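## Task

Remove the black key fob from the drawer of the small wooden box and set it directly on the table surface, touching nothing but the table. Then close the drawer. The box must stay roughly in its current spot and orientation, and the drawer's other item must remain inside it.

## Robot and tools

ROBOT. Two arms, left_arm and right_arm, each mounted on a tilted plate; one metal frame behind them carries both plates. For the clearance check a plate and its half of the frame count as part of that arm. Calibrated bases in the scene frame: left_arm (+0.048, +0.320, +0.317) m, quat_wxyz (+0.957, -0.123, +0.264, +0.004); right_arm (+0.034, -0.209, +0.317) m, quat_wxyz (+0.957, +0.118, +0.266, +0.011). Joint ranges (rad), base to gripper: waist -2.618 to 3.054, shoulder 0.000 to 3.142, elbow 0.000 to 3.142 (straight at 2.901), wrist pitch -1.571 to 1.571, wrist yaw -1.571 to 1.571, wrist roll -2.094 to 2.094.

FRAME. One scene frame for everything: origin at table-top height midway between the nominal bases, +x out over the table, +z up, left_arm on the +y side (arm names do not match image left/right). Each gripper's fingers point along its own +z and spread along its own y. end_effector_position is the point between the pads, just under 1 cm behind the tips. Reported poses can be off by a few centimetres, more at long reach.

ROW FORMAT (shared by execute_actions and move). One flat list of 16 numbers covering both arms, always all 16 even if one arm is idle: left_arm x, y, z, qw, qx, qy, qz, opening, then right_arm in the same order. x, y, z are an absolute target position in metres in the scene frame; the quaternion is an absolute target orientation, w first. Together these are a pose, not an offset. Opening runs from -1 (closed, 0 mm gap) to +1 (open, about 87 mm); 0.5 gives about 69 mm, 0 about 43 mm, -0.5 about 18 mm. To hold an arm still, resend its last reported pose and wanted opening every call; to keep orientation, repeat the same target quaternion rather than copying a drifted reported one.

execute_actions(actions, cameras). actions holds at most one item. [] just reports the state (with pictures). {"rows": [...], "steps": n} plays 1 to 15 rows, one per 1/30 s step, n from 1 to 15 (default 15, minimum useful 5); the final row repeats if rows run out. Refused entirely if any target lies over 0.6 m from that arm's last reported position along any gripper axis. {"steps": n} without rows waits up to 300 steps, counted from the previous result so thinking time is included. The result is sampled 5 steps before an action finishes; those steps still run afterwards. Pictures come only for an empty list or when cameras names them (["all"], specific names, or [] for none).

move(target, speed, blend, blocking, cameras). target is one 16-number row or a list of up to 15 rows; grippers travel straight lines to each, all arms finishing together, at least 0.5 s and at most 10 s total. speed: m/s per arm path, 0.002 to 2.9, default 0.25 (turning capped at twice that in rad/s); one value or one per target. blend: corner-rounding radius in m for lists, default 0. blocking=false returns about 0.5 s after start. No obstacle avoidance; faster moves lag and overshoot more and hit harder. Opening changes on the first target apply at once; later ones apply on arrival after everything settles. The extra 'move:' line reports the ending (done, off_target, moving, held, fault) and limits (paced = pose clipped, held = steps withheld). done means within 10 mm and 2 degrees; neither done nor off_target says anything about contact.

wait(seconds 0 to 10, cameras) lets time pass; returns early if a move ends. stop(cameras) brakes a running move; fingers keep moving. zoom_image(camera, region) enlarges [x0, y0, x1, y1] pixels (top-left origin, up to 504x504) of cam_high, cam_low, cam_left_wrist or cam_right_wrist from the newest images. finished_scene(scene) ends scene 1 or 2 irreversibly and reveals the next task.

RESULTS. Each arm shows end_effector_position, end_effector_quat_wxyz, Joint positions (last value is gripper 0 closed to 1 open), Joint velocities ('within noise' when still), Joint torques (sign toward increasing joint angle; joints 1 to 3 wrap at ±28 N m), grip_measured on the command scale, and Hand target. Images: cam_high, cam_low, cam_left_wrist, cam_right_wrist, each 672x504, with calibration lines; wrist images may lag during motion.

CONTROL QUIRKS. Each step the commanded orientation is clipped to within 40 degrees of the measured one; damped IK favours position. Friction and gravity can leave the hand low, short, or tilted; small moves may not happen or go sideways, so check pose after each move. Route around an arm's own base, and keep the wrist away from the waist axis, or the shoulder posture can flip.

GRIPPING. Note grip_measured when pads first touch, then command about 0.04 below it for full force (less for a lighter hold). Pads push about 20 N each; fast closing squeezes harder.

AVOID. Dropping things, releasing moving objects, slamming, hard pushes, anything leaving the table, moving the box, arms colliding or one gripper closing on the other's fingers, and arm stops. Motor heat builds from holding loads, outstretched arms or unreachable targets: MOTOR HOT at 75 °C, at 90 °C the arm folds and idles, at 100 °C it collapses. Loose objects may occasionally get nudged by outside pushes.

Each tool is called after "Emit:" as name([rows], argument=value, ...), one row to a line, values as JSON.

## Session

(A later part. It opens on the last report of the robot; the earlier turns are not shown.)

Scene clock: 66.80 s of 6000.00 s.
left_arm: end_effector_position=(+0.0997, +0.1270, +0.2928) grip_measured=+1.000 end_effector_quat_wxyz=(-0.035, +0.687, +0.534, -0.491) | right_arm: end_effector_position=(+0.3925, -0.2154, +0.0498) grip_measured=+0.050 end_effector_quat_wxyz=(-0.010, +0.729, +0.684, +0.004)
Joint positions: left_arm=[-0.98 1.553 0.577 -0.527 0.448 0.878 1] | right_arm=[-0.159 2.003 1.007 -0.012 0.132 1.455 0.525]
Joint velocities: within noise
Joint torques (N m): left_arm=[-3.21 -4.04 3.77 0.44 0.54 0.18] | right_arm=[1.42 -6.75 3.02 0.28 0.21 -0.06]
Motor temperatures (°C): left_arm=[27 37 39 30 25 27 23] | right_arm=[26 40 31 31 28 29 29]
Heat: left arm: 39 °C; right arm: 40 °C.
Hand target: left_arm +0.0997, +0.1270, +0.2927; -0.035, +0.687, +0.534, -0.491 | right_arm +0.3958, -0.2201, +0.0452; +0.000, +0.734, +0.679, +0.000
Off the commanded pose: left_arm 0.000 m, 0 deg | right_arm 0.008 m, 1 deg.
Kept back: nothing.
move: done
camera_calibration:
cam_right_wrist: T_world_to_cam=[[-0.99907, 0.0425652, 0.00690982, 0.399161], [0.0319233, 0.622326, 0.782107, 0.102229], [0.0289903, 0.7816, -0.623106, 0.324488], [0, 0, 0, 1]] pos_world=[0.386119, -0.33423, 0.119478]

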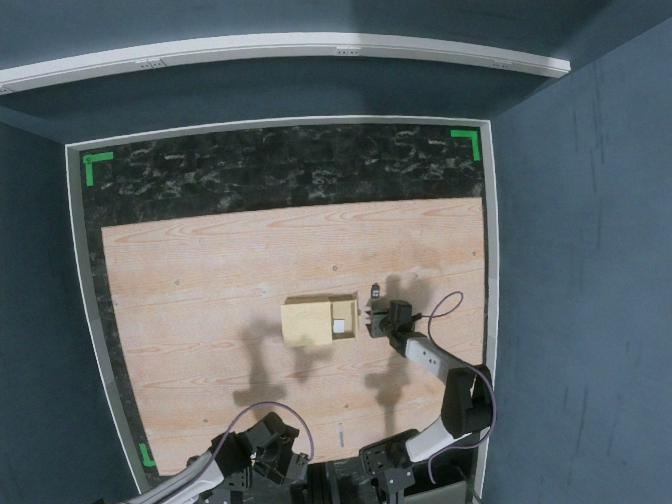

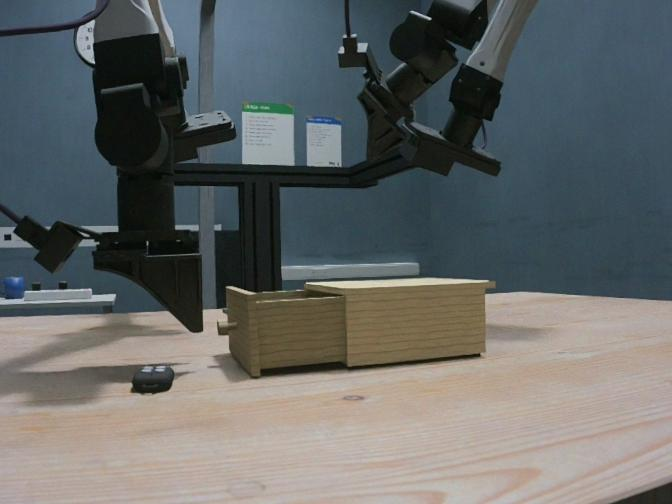

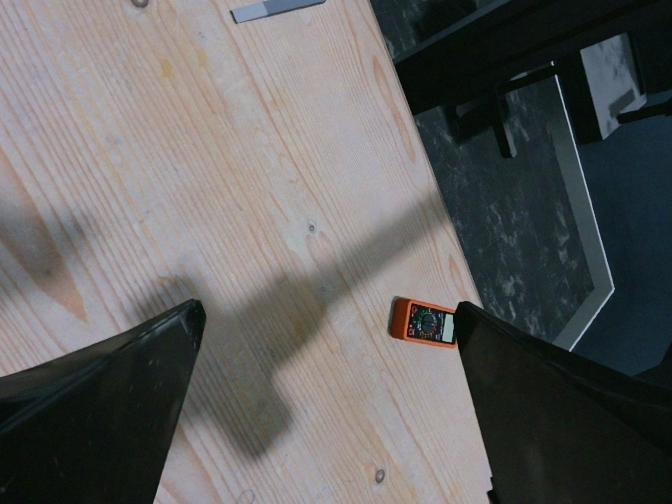

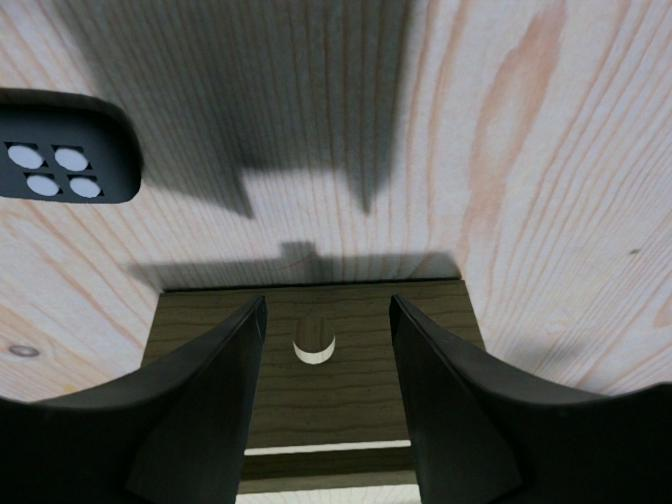

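Emit:
move(target=[0.0997, 0.1270, 0.2928, -0.035, 0.687, 0.534, -0.491, 1.0, 0.401, -0.12, 0.042, 0.0, 0.7337, 0.6794, 0.0, 0.05], speed=0.1)

Scene clock: 68.63 s of 6000.00 s.
left_arm: end_effector_position=(+0.0997, +0.1270, +0.2928) grip_measured=+1.000 end_effector_quat_wxyz=(-0.035, +0.687, +0.534, -0.491) | right_arm: end_effector_position=(+0.3976, -0.1393, +0.0432) grip_measured=+0.050 end_effector_quat_wxyz=(+0.013, +0.732, +0.681, -0.018)
Joint positions: left_arm=[-0.98 1.553 0.577 -0.527 0.448 0.878 1] | right_arm=[0.077 2.092 1.052 -0.012 0.317 1.671 0.525]
Joint velocities: within noise
Joint torques (N m): left_arm=[-3.21 -4.11 3.75 0.43 0.53 0.18] | right_arm=[6.19 -6.35 3.54 0.16 -0.2 0.11]
Motor temperatures (°C): left_arm=[27 37 39 30 25 27 23] | right_arm=[26 40 31 31 28 29 29]
Heat: left arm: 39 °C; right arm: 40 °C.
Hand target: left_arm +0.0997, +0.1270, +0.2927; -0.035, +0.687, +0.534, -0.491 | right_arm +0.4004, -0.1203, +0.0427; +0.000, +0.734, +0.680, +0.000
Off the commanded pose: left_arm 0.000 m, 0 deg | right_arm 0.020 m, 3 deg.
Kept back: nothing.
move: off_target (right_arm)
camera_calibration:
cam_right_wrist: T_world_to_cam=[[-0.998681, 0.051096, 0.00499308, 0.402186], [0.0380087, 0.670482, 0.740951, 0.0660184], [0.0345119, 0.740164, -0.67154, 0.254846], [0, 0, 0, 1]] pos_world=[0.390351, -0.253442, 0.120215]

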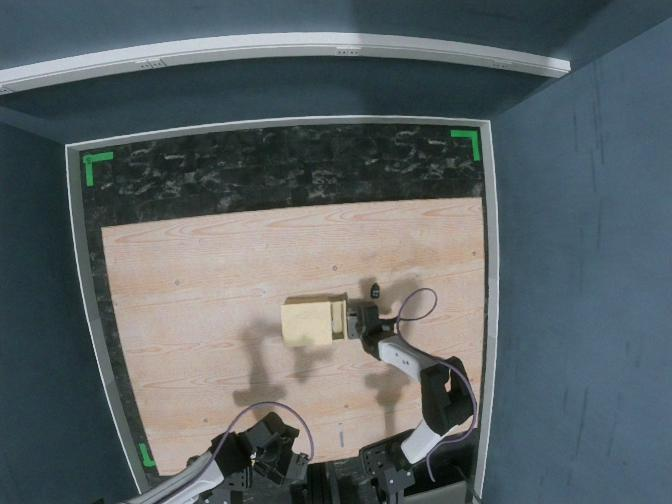

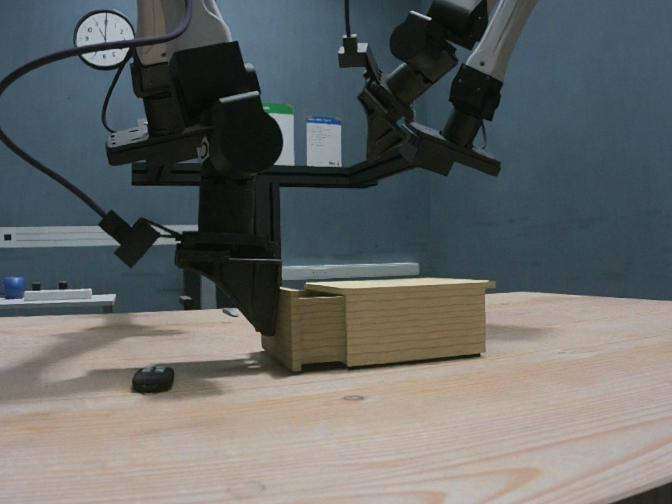

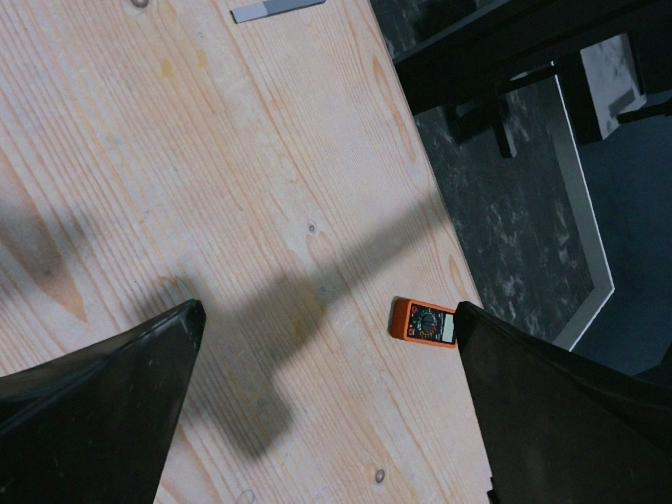

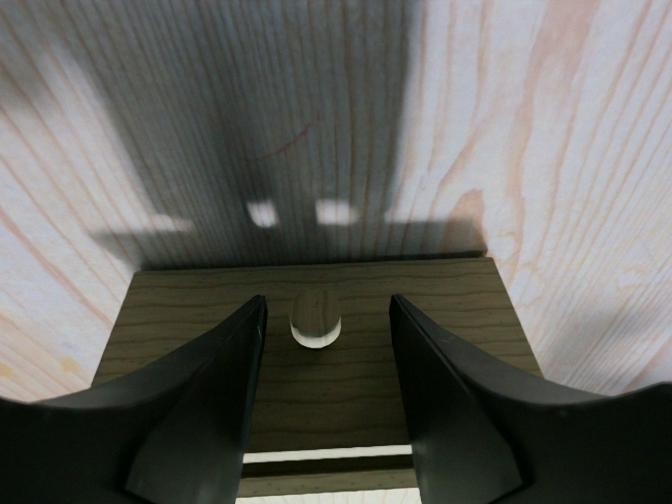

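Emit:
move(target=[0.0997, 0.1270, 0.2928, -0.035, 0.687, 0.534, -0.491, 1.0, 0.404, -0.085, 0.042, 0.0, 0.7337, 0.6794, 0.0, 0.05], speed=0.08)

Scene clock: 69.70 s of 6000.00 s.
left_arm: end_effector_position=(+0.0997, +0.1270, +0.2928) grip_measured=+1.000 end_effector_quat_wxyz=(-0.035, +0.687, +0.534, -0.491) | right_arm: end_effector_position=(+0.4013, -0.1053, +0.0427) grip_measured=+0.050 end_effector_quat_wxyz=(+0.013, +0.733, +0.680, -0.018)
Joint positions: left_arm=[-0.98 1.553 0.577 -0.527 0.448 0.878 1] | right_arm=[0.165 2.139 1.106 -0.046 0.36 1.755 0.525]
Joint velocities: within noise
Joint torques (N m): left_arm=[-3.19 -4.07 3.74 0.43 0.54 0.19] | right_arm=[6.78 -6.34 3.93 0.15 -0.21 0.08]
Motor temperatures (°C): left_arm=[27 37 39 30 25 27 23] | right_arm=[26 40 31 30 28 29 29]
Heat: left arm: 39 °C; right arm: 40 °C.
Hand target: left_arm +0.0997, +0.1270, +0.2927; -0.035, +0.687, +0.534, -0.491 | right_arm +0.4033, -0.0854, +0.0427; +0.000, +0.733, +0.680, +0.000
Off the commanded pose: left_arm 0.000 m, 0 deg | right_arm 0.020 m, 3 deg.
Kept back: nothing.
move: off_target (right_arm)
camera_calibration:
cam_right_wrist: T_world_to_cam=[[-0.998551, 0.0535753, 0.0050127, 0.404342], [0.0397034, 0.670704, 0.740662, 0.0427423], [0.0363191, 0.739788, -0.67186, 0.228466], [0, 0, 0, 1]] pos_world=[0.393761, -0.219347, 0.119813]

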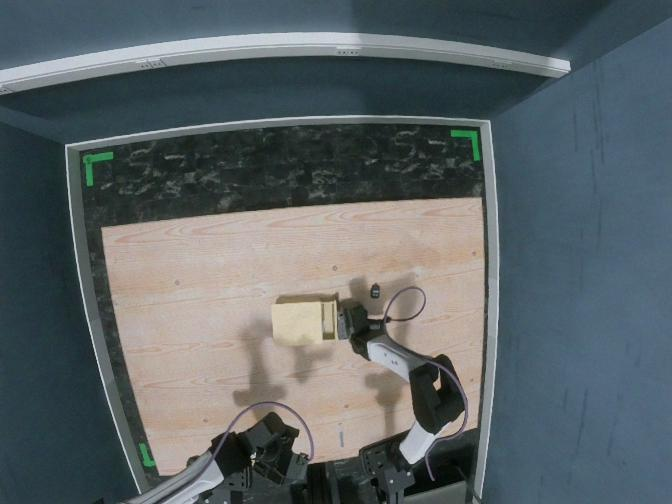

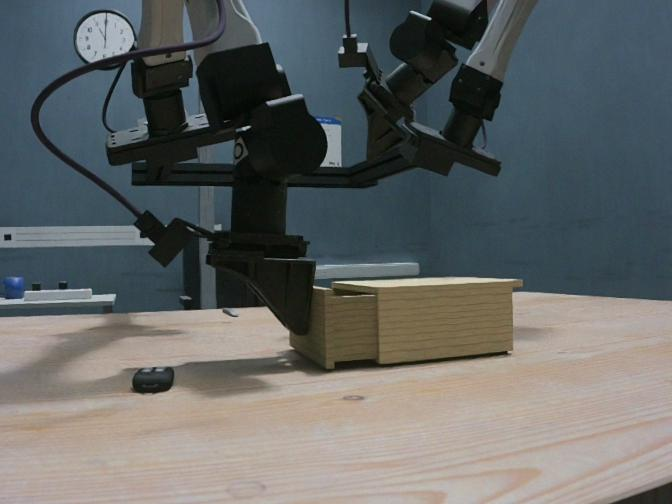

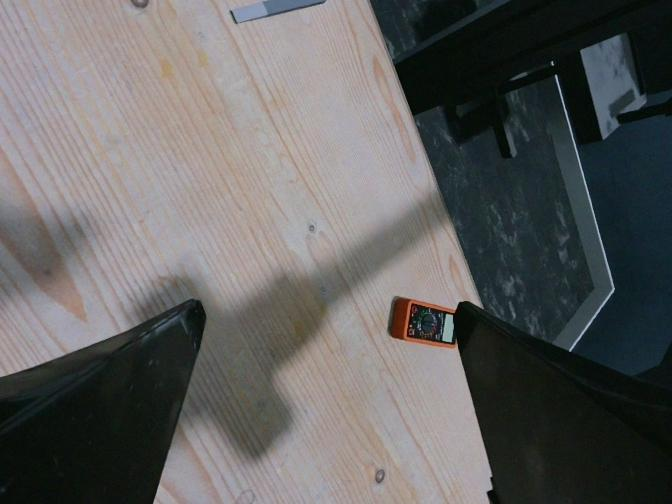

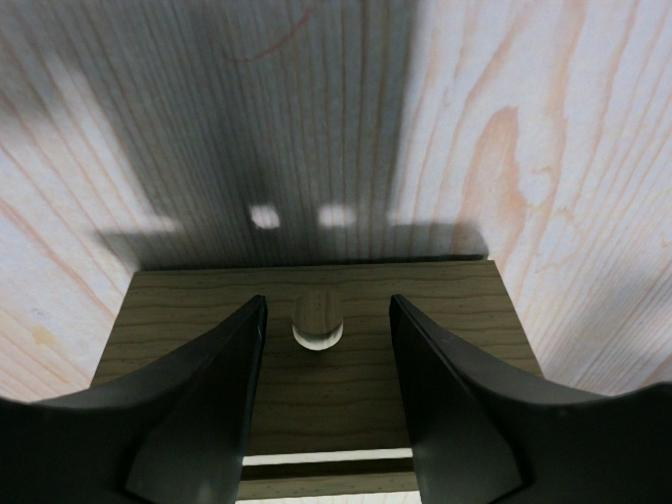

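Emit:
move([
  [0.27, 0.23, 0.24, 0.0716, 0.0103, 0.9504, -0.3025, -0.9, 0.404, -0.085, 0.042, 0.0, 0.7337, 0.6794, 0.0, 0.05],
  [0.40, 0.19, 0.13, 0.0716, 0.0103, 0.9504, -0.3025, -0.9, 0.404, -0.085, 0.042, 0.0, 0.7337, 0.6794, 0.0, 0.05],
], speed=[0.4, 0.3], blend=[0.05, 0])

Scene clock: 75.97 s of 6000.00 s.
left_arm: end_effector_position=(+0.3947, +0.1909, +0.1341) grip_measured=-0.900 end_effector_quat_wxyz=(+0.066, +0.011, +0.948, -0.310) | right_arm: end_effector_position=(+0.4012, -0.1054, +0.0427) grip_measured=+0.050 end_effector_quat_wxyz=(+0.013, +0.733, +0.680, -0.019)
Joint positions: left_arm=[-0.126 1.869 0.948 0.017 0.329 -0.018 0.05] | right_arm=[0.165 2.139 1.107 -0.048 0.361 1.756 0.525]
Joint velocities: within noise
Joint torques (N m): left_arm=[-3.45 -7.71 4.08 1.05 0.17 0.12] | right_arm=[6.74 -6.45 3.73 0.17 -0.22 0.11]
Motor temperatures (°C): left_arm=[27 38 39 30 25 27 23] | right_arm=[26 39 31 30 28 29 29]
Heat: left arm: 39 °C; right arm: 39 °C.
Hand target: left_arm +0.3999, +0.1901, +0.1302; +0.072, +0.010, +0.950, -0.303 | right_arm +0.4034, -0.0854, +0.0428; +0.000, +0.734, +0.680, +0.000
Off the commanded pose: left_arm 0.007 m, 1 deg | right_arm 0.021 m, 3 deg.
Kept back: nothing.
move: off_target (right_arm)
camera_calibration:
cam_left_wrist: T_world_to_cam=[[-0.0625323, -0.815156, 0.575856, 0.101167], [-0.743785, 0.422791, 0.517717, 0.16811], [-0.665487, -0.395939, -0.632739, 0.563963], [0, 0, 0, 1]] pos_world=[0.506674, 0.234687, 0.211551]
cam_right_wrist: T_world_to_cam=[[-0.998464, 0.0550948, 0.0059022, 0.404438], [0.0414023, 0.671014, 0.740288, 0.0421209], [0.0368256, 0.739395, -0.672264, 0.2283], [0, 0, 0, 1]] pos_world=[0.393666, -0.21935, 0.119909]

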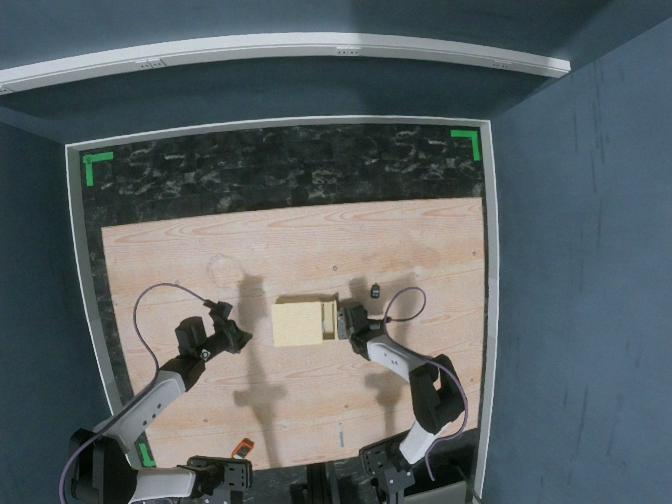

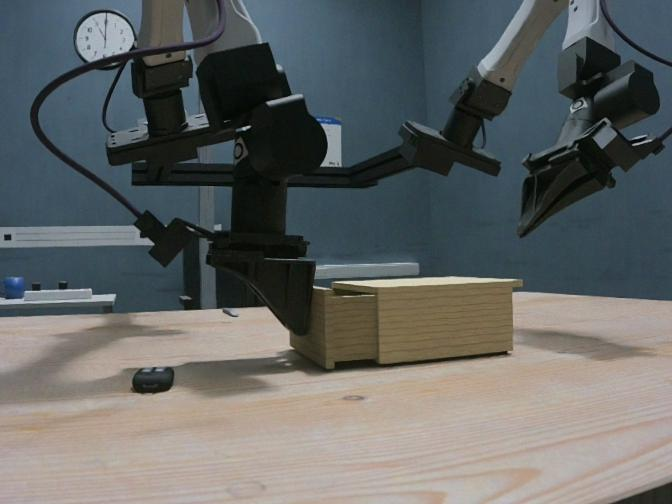

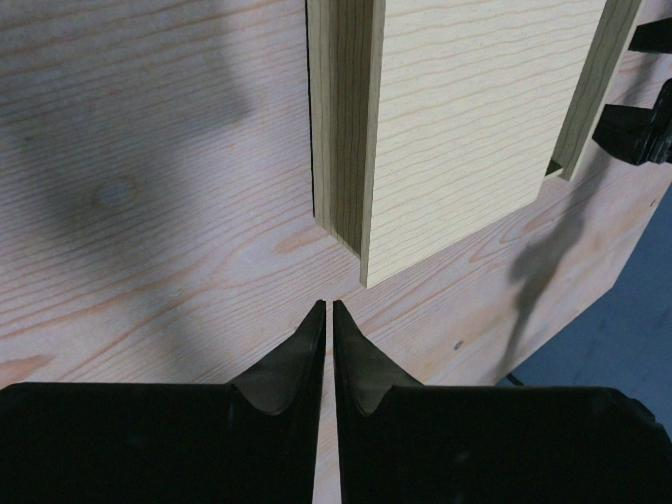

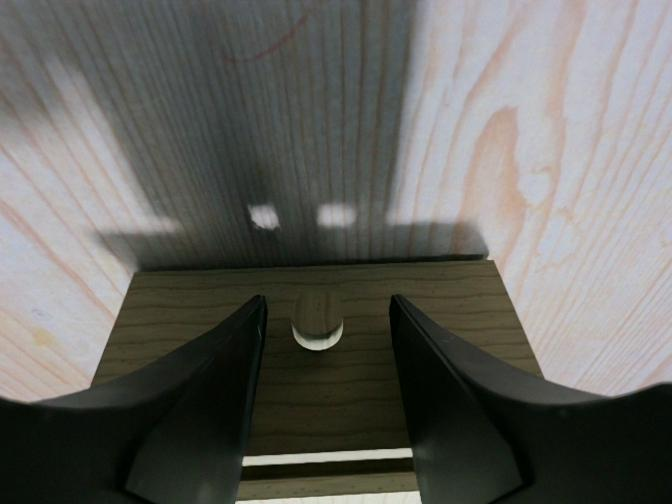

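Emit:
move(target=[0.412, 0.178, 0.052, 0.0716, 0.0103, 0.9504, -0.3025, -0.9, 0.404, -0.085, 0.042, 0.0, 0.7337, 0.6794, 0.0, 0.05], speed=0.12)

Scene clock: 78.57 s of 6000.00 s.
left_arm: end_effector_position=(+0.4079, +0.1748, +0.0575) grip_measured=-0.900 end_effector_quat_wxyz=(+0.064, +0.009, +0.950, -0.305) | right_arm: end_effector_position=(+0.4012, -0.1054, +0.0427) grip_measured=+0.050 end_effector_quat_wxyz=(+0.013, +0.733, +0.680, -0.019)
Joint positions: left_arm=[-0.11 2.179 1.127 0.141 0.329 -0.007 0.05] | right_arm=[0.165 2.139 1.107 -0.048 0.361 1.756 0.525]
Joint velocities: within noise
Joint torques (N m): left_arm=[-2.61 -8.65 3.12 1.05 0.34 0.3] | right_arm=[6.78 -6.3 3.92 0.14 -0.24 0.1]
Motor temperatures (°C): left_arm=[27 38 39 30 25 27 23] | right_arm=[26 39 31 30 28 29 29]
Heat: left arm: 39 °C; right arm: 39 °C.
Hand target: left_arm +0.4118, +0.1781, +0.0521; +0.071, +0.010, +0.950, -0.302 | right_arm +0.4035, -0.0854, +0.0428; +0.000, +0.734, +0.680, +0.000
Off the commanded pose: left_arm 0.008 m, 1 deg | right_arm 0.021 m, 3 deg.
Kept back: nothing.
move: off_target (right_arm)
camera_calibration:
cam_left_wrist: T_world_to_cam=[[-0.0583339, -0.820662, 0.568429, 0.132545], [-0.742941, 0.416016, 0.524375, 0.224857], [-0.66681, -0.39172, -0.633971, 0.517831], [0, 0, 0, 1]] pos_world=[0.520082, 0.218075, 0.135038]
cam_right_wrist: T_world_to_cam=[[-0.998464, 0.0550948, 0.0059022, 0.404438], [0.0414023, 0.671014, 0.740288, 0.0421209], [0.0368256, 0.739395, -0.672264, 0.2283], [0, 0, 0, 1]] pos_world=[0.393666, -0.21935, 0.119909]

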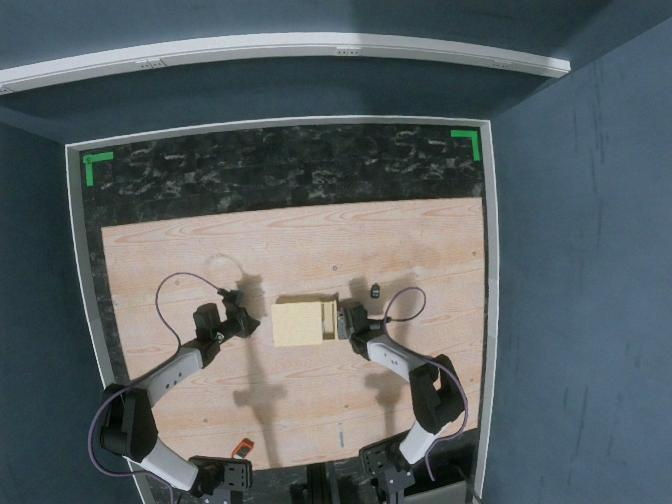

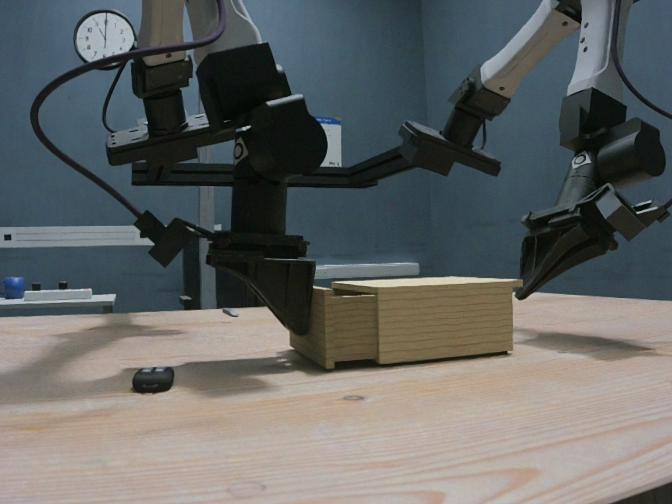

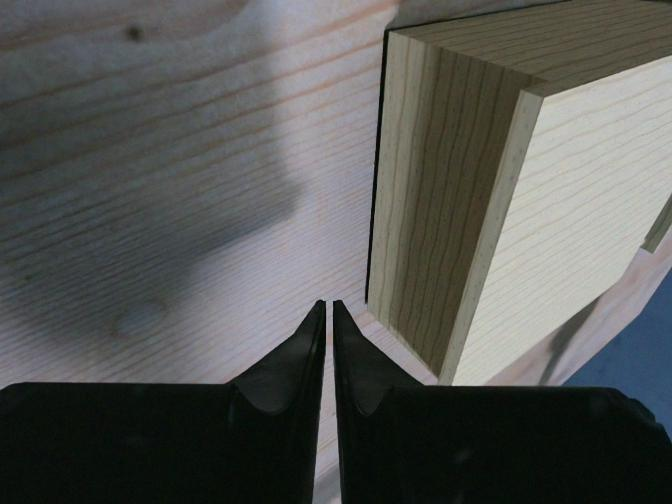

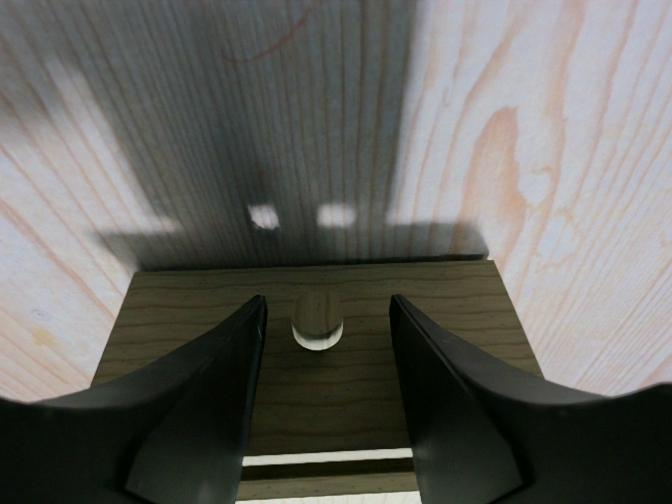

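Emit:
move([
  [0.414, 0.176, 0.026, 0.0716, 0.0103, 0.9504, -0.3025, -0.9, 0.404, -0.085, 0.042, 0.0, 0.7337, 0.6794, 0.0, 0.05],
  [0.410, 0.130, 0.026, 0.0716, 0.0103, 0.9504, -0.3025, -0.9, 0.404, -0.085, 0.042, 0.0, 0.7337, 0.6794, 0.0, 0.05],
], speed=[0.1, 0.07], blend=[0.005, 0])

Scene clock: 81.80 s of 6000.00 s.
left_arm: end_effector_position=(+0.4070, +0.1303, +0.0321) grip_measured=-0.900 end_effector_quat_wxyz=(+0.066, +0.014, +0.948, -0.312) | right_arm: end_effector_position=(+0.4012, -0.1054, +0.0427) grip_measured=+0.050 end_effector_quat_wxyz=(+0.013, +0.733, +0.680, -0.019)
Joint positions: left_arm=[-0.192 2.324 1.214 0.221 0.293 -0.066 0.05] | right_arm=[0.165 2.139 1.107 -0.048 0.361 1.756 0.525]
Joint velocities: within noise
Joint torques (N m): left_arm=[-4.45 -8.47 3.1 1.11 0.15 0.13] | right_arm=[6.79 -6.31 3.71 0.17 -0.23 0.12]
Motor temperatures (°C): left_arm=[27 40 38 30 25 27 23] | right_arm=[26 39 31 30 28 29 29]
Heat: left arm: 40 °C; right arm: 39 °C.
Hand target: left_arm +0.4100, +0.1301, +0.0263; +0.072, +0.010, +0.950, -0.303 | right_arm +0.4035, -0.0854, +0.0428; +0.000, +0.734, +0.680, +0.000
Off the commanded pose: left_arm 0.007 m, 1 deg | right_arm 0.021 m, 3 deg.
Kept back: nothing.
move: off_target (right_arm)
camera_calibration:
cam_left_wrist: T_world_to_cam=[[-0.0682616, -0.812294, 0.57924, 0.113018], [-0.742951, 0.428884, 0.513889, 0.254627], [-0.665855, -0.395268, -0.632771, 0.4837], [0, 0, 0, 1]] pos_world=[0.518965, 0.173789, 0.109757]
cam_right_wrist: T_world_to_cam=[[-0.998464, 0.0550948, 0.0059022, 0.404438], [0.0414023, 0.671014, 0.740288, 0.0421209], [0.0368256, 0.739395, -0.672264, 0.2283], [0, 0, 0, 1]] pos_world=[0.393666, -0.21935, 0.119909]

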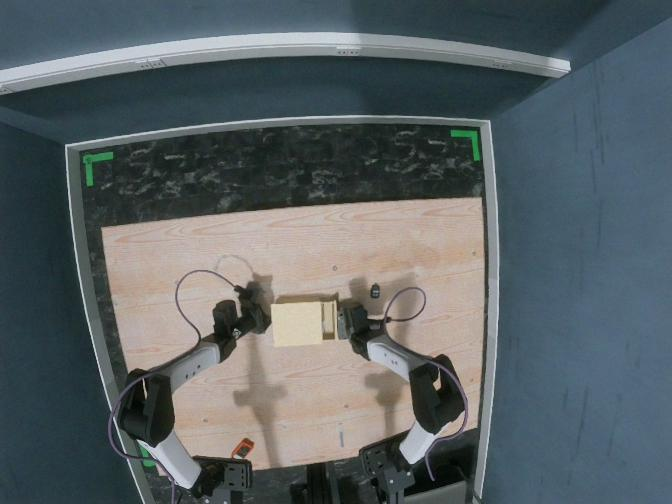

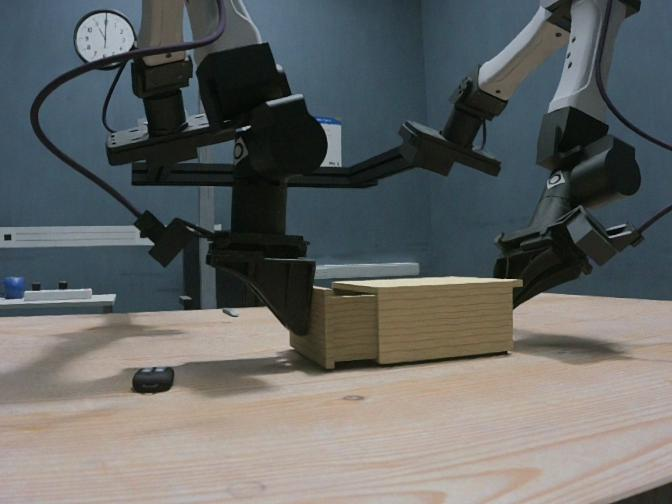

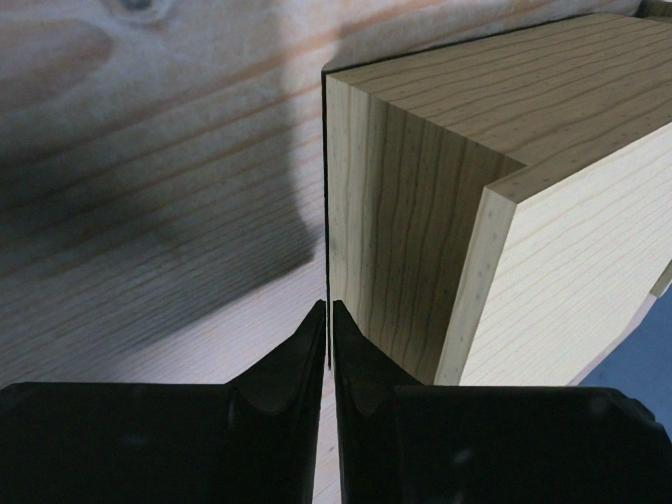

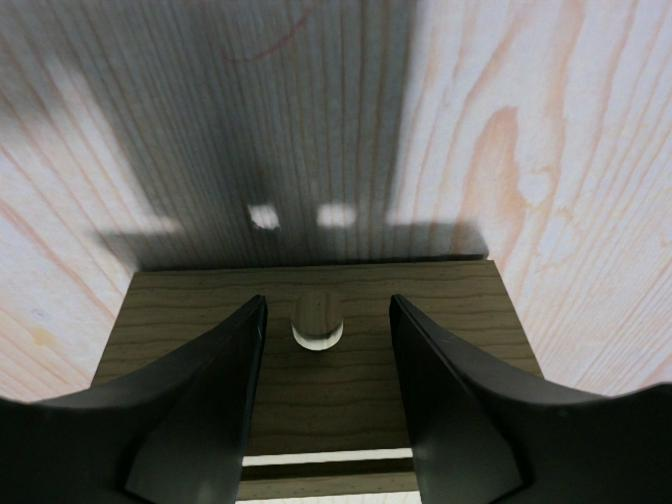

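Emit:
move(target=[0.4075, 0.095, 0.026, 0.0716, 0.0103, 0.9504, -0.3025, -0.9, 0.404, -0.085, 0.042, 0.0, 0.7337, 0.6794, 0.0, 0.05], speed=0.05)

Emit:
zoom_image(camera="cam_low", region=[260, 240, 560, 390])

Scene clock: 83.07 s of 6000.00 s.
left_arm: end_effector_position=(+0.4093, +0.1168, +0.0236) grip_measured=-0.900 end_effector_quat_wxyz=(+0.070, +0.007, +0.958, -0.277) | right_arm: end_effector_position=(+0.4012, -0.1054, +0.0427) grip_measured=+0.050 end_effector_quat_wxyz=(+0.013, +0.733, +0.680, -0.019)
Joint positions: left_arm=[-0.244 2.36 1.247 0.237 0.186 -0.114 0.05] | right_arm=[0.165 2.139 1.107 -0.048 0.361 1.756 0.525]
Joint velocities: within noise
Joint torques (N m): left_arm=[-7.21 -8.05 3.28 1.27 0.63 -0.02] | right_arm=[6.82 -6.34 3.93 0.17 -0.2 0.13]
Motor temperatures (°C): left_arm=[27 40 38 30 25 27 23] | right_arm=[26 39 31 30 28 29 29]
Heat: left arm: 40 °C; right arm: 39 °C.
Hand target: left_arm +0.4069, +0.0958, +0.0268; +0.071, +0.011, +0.951, -0.302 | right_arm +0.4035, -0.0854, +0.0428; +0.000, +0.734, +0.680, +0.000
Off the commanded pose: left_arm 0.022 m, 3 deg | right_arm 0.021 m, 3 deg.
Kept back: nothing.
move: off_target (left_arm, right_arm)
camera_calibration:
cam_left_wrist: T_world_to_cam=[[-0.0538403, -0.852718, 0.51959, 0.107427], [-0.752141, 0.37689, 0.54059, 0.275746], [-0.656799, -0.361699, -0.661656, 0.467566], [0, 0, 0, 1]] pos_world=[0.520281, 0.156797, 0.104484]
cam_right_wrist: T_world_to_cam=[[-0.998464, 0.0550948, 0.0059022, 0.404438], [0.0414023, 0.671014, 0.740288, 0.0421209], [0.0368256, 0.739395, -0.672264, 0.2283], [0, 0, 0, 1]] pos_world=[0.393666, -0.21935, 0.119909]

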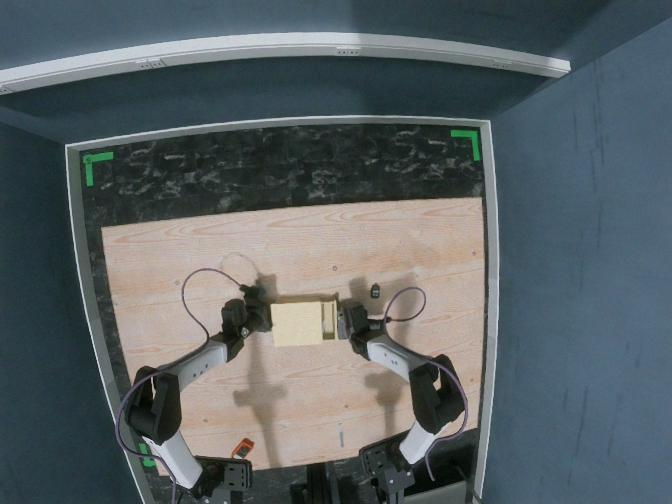

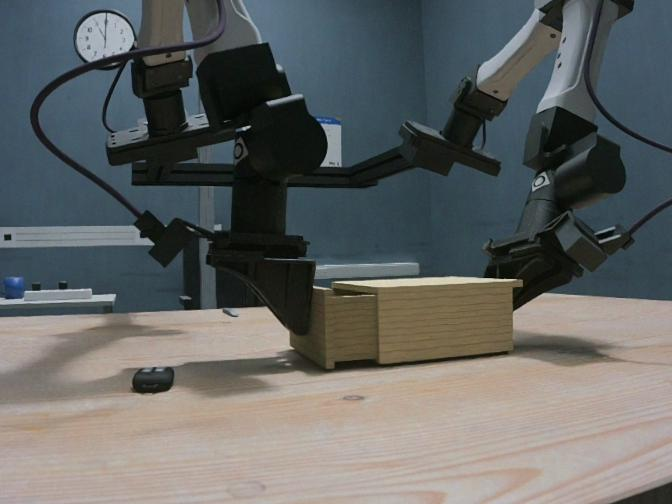

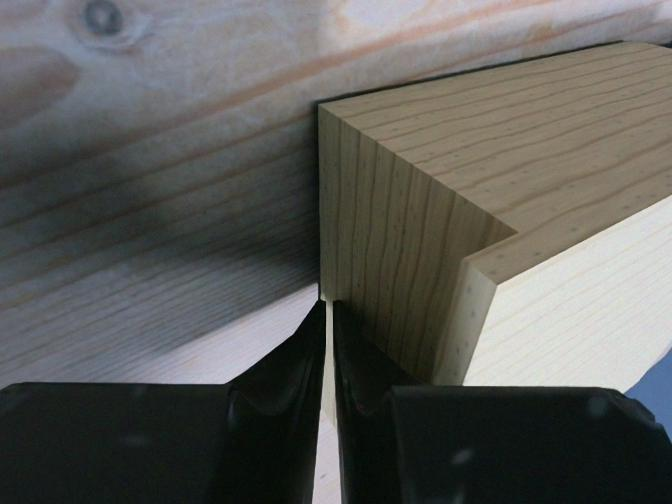

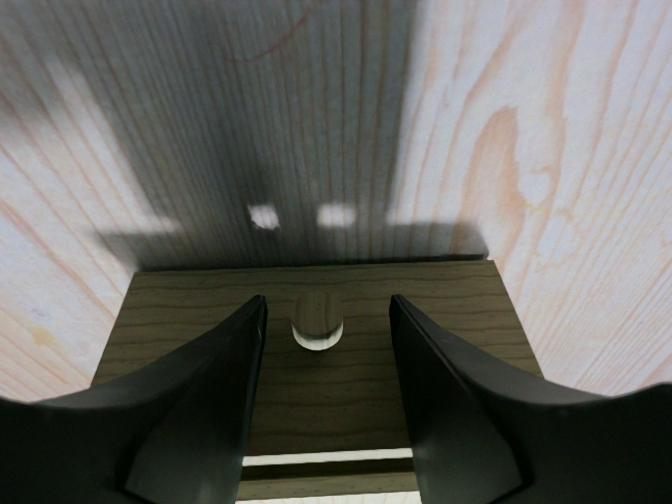

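Scaled by 1.680 from the camera's 672x504 image, which has a finer 960x720 frame.

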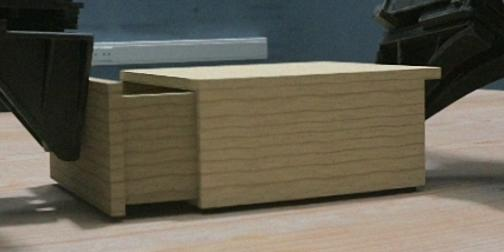

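Emit:
move(target=[0.4055, 0.075, 0.031, 0.0716, 0.0103, 0.9504, -0.3025, -0.9, 0.404, -0.085, 0.042, 0.0, 0.7337, 0.6794, 0.0, 0.05], speed=0.05)

Emit:
zoom_image(camera="cam_low", region=[260, 240, 560, 390])

Scene clock: 84.03 s of 6000.00 s.
left_arm: end_effector_position=(+0.4107, +0.1155, +0.0226) grip_measured=-0.901 end_effector_quat_wxyz=(+0.074, +0.006, +0.964, -0.255) | right_arm: end_effector_position=(+0.4010, -0.1070, +0.0424) grip_measured=+0.050 end_effector_quat_wxyz=(+0.016, +0.734, +0.678, -0.022)
Joint positions: left_arm=[-0.266 2.36 1.25 0.237 0.125 -0.128 0.05] | right_arm=[0.165 2.139 1.107 -0.05 0.369 1.76 0.525]
Joint velocities: within noise
Joint torques (N m): left_arm=[-9.69 -7.64 3.63 1.32 0.9 -0.25] | right_arm=[6.8 -6.5 3.79 0.18 -0.3 0.08]
Motor temperatures (°C): left_arm=[27 40 38 30 25 27 23] | right_arm=[27 39 31 30 28 29 29]
Heat: left arm: 40 °C; right arm: 39 °C.
Hand target: left_arm +0.4038, +0.0773, +0.0330; +0.070, +0.011, +0.951, -0.302 | right_arm +0.4035, -0.0854, +0.0429; +0.000, +0.733, +0.680, +0.000
Off the commanded pose: left_arm 0.042 m, 6 deg | right_arm 0.022 m, 3 deg.
Kept back: nothing.
move: off_target (left_arm, right_arm)
camera_calibration:
cam_left_wrist: T_world_to_cam=[[-0.0499756, -0.876468, 0.47886, 0.109], [-0.758195, 0.345385, 0.553037, 0.283735], [-0.65011, -0.335431, -0.681794, 0.462087], [0, 0, 0, 1]] pos_world=[0.520981, 0.152536, 0.105937]
cam_right_wrist: T_world_to_cam=[[-0.998287, 0.0581543, 0.00643596, 0.404436], [0.0442026, 0.67754, 0.734157, 0.043349], [0.0383338, 0.733184, -0.67895, 0.228292], [0, 0, 0, 1]] pos_world=[0.393076, -0.220271, 0.120571]

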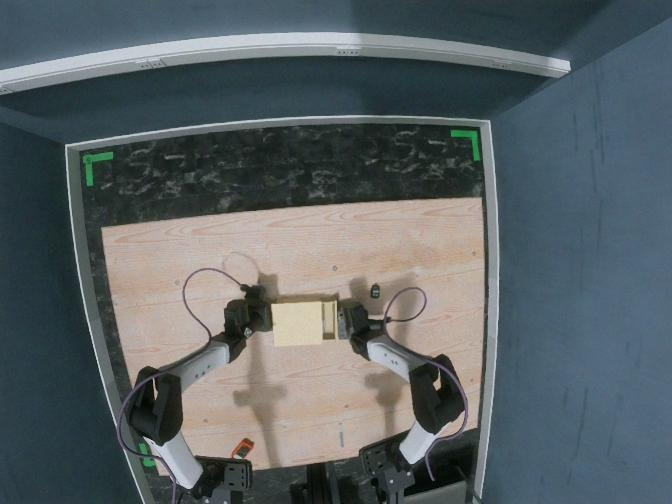

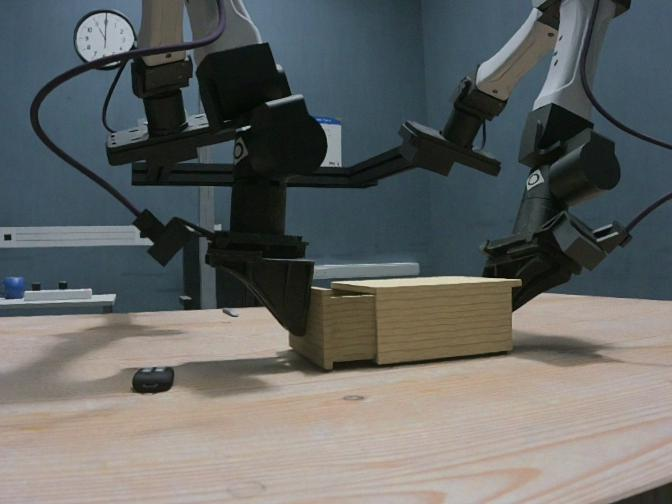

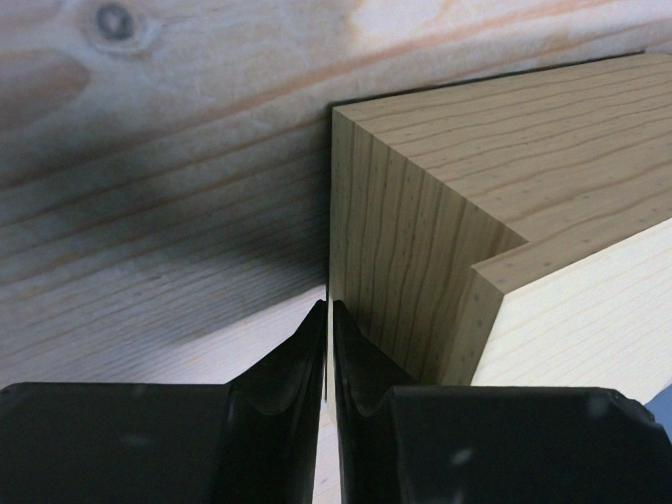

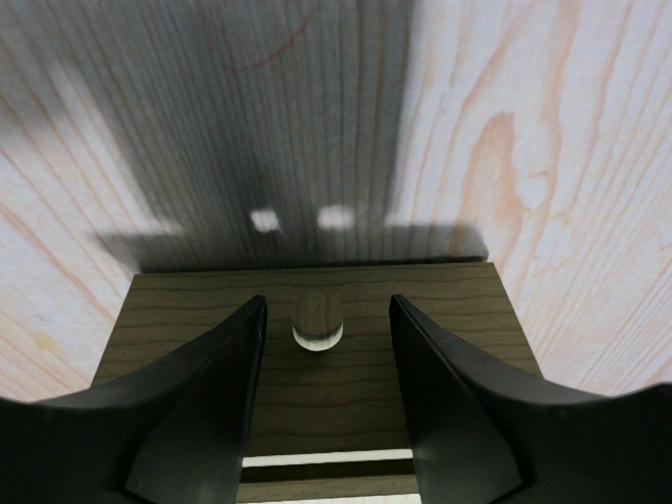

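Scaled by 1.680 from the camera's 672x504 image, which has a finer 960x720 frame.

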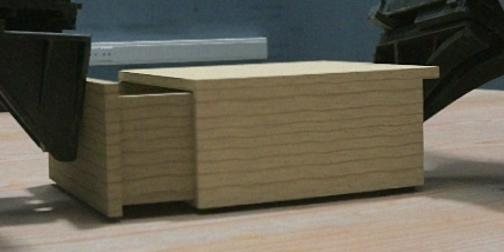

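Emit:
move(target=[0.399, 0.055, 0.034, 0.0716, 0.0103, 0.9504, -0.3025, -0.9, 0.404, -0.085, 0.042, 0.0, 0.7337, 0.6794, 0.0, 0.05], speed=0.05)

Emit:
zoom_image(camera="cam_low", region=[260, 240, 560, 390])

Scene clock: 85.20 s of 6000.00 s.
left_arm: end_effector_position=(+0.4075, +0.0929, +0.0261) grip_measured=-0.901 end_effector_quat_wxyz=(+0.078, +0.008, +0.965, -0.252) | right_arm: end_effector_position=(+0.3995, -0.1097, +0.0419) grip_measured=+0.050 end_effector_quat_wxyz=(+0.020, +0.734, +0.678, -0.029)
Joint positions: left_arm=[-0.322 2.379 1.26 0.256 0.083 -0.166 0.049] | right_arm=[0.165 2.139 1.107 -0.058 0.384 1.763 0.525]
Joint velocities: within noise
Joint torques (N m): left_arm=[-9.31 -7.64 3.47 1.38 0.95 -0.25] | right_arm=[6.67 -6.45 3.71 0.24 -0.46 0.05]
Motor temperatures (°C): left_arm=[27 40 38 30 25 27 23] | right_arm=[27 39 31 30 28 29 29]
Heat: left arm: 40 °C; right arm: 39 °C.
Hand target: left_arm +0.3976, +0.0574, +0.0358; +0.070, +0.011, +0.951, -0.301 | right_arm +0.4034, -0.0855, +0.0433; +0.000, +0.733, +0.680, +0.000
Off the commanded pose: left_arm 0.040 m, 6 deg | right_arm 0.025 m, 4 deg.
Kept back: nothing.
move: off_target (left_arm, right_arm)
camera_calibration:
cam_left_wrist: T_world_to_cam=[[-0.0553556, -0.878756, 0.47405, 0.0899043], [-0.76261, 0.343668, 0.548013, 0.289132], [-0.644486, -0.331179, -0.689172, 0.452291], [0, 0, 0, 1]] pos_world=[0.516967, 0.129428, 0.110639]
cam_right_wrist: T_world_to_cam=[[-0.998224, 0.0585661, 0.0109251, 0.40293], [0.0483196, 0.688611, 0.723519, 0.0455951], [0.0348505, 0.722762, -0.690218, 0.230785], [0, 0, 0, 1]] pos_world=[0.391968, -0.221798, 0.121901]

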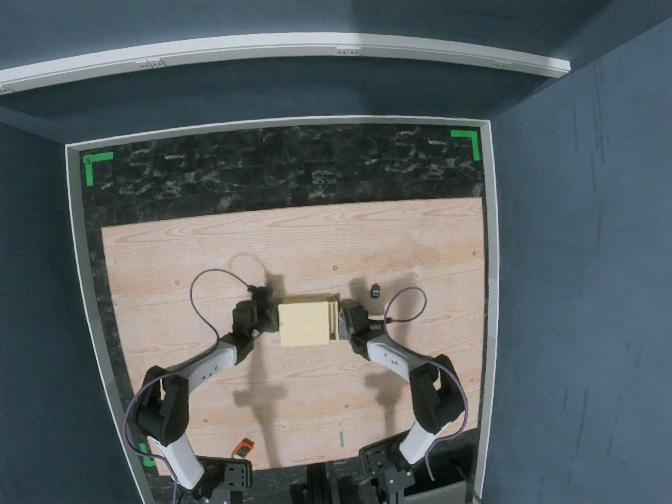

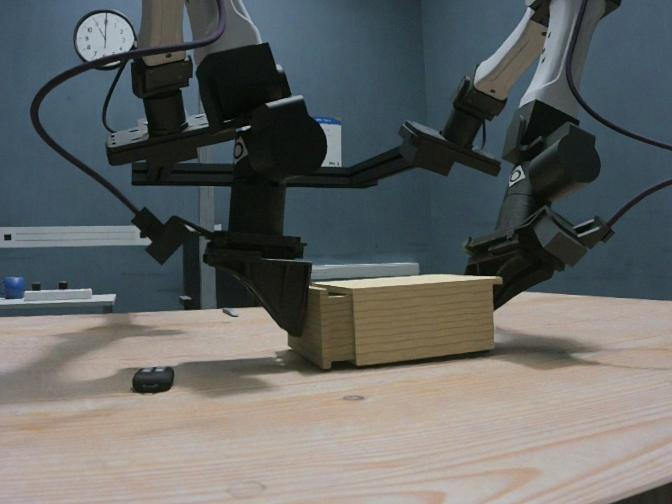

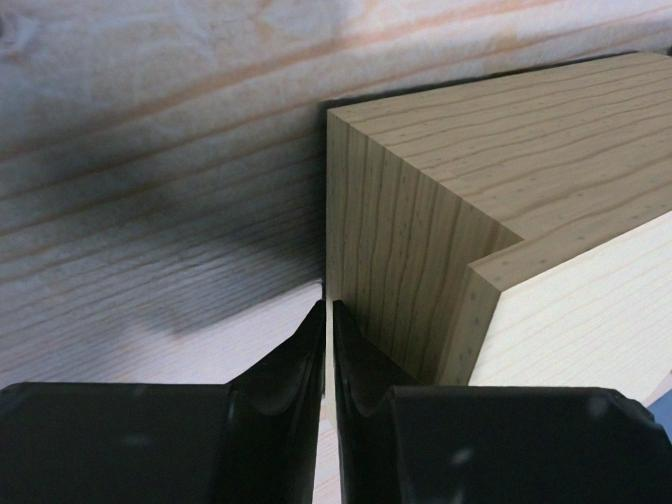

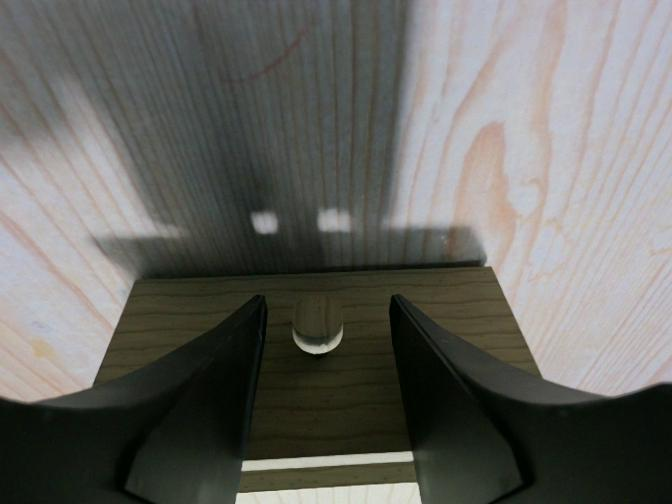

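Scaled by 1.680 from the camera's 672x504 image, which has a finer 960x720 frame.

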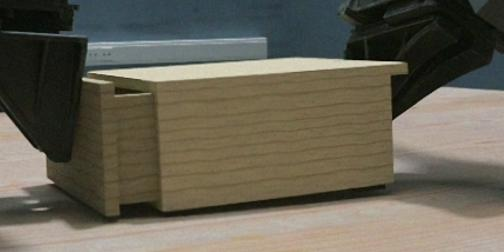

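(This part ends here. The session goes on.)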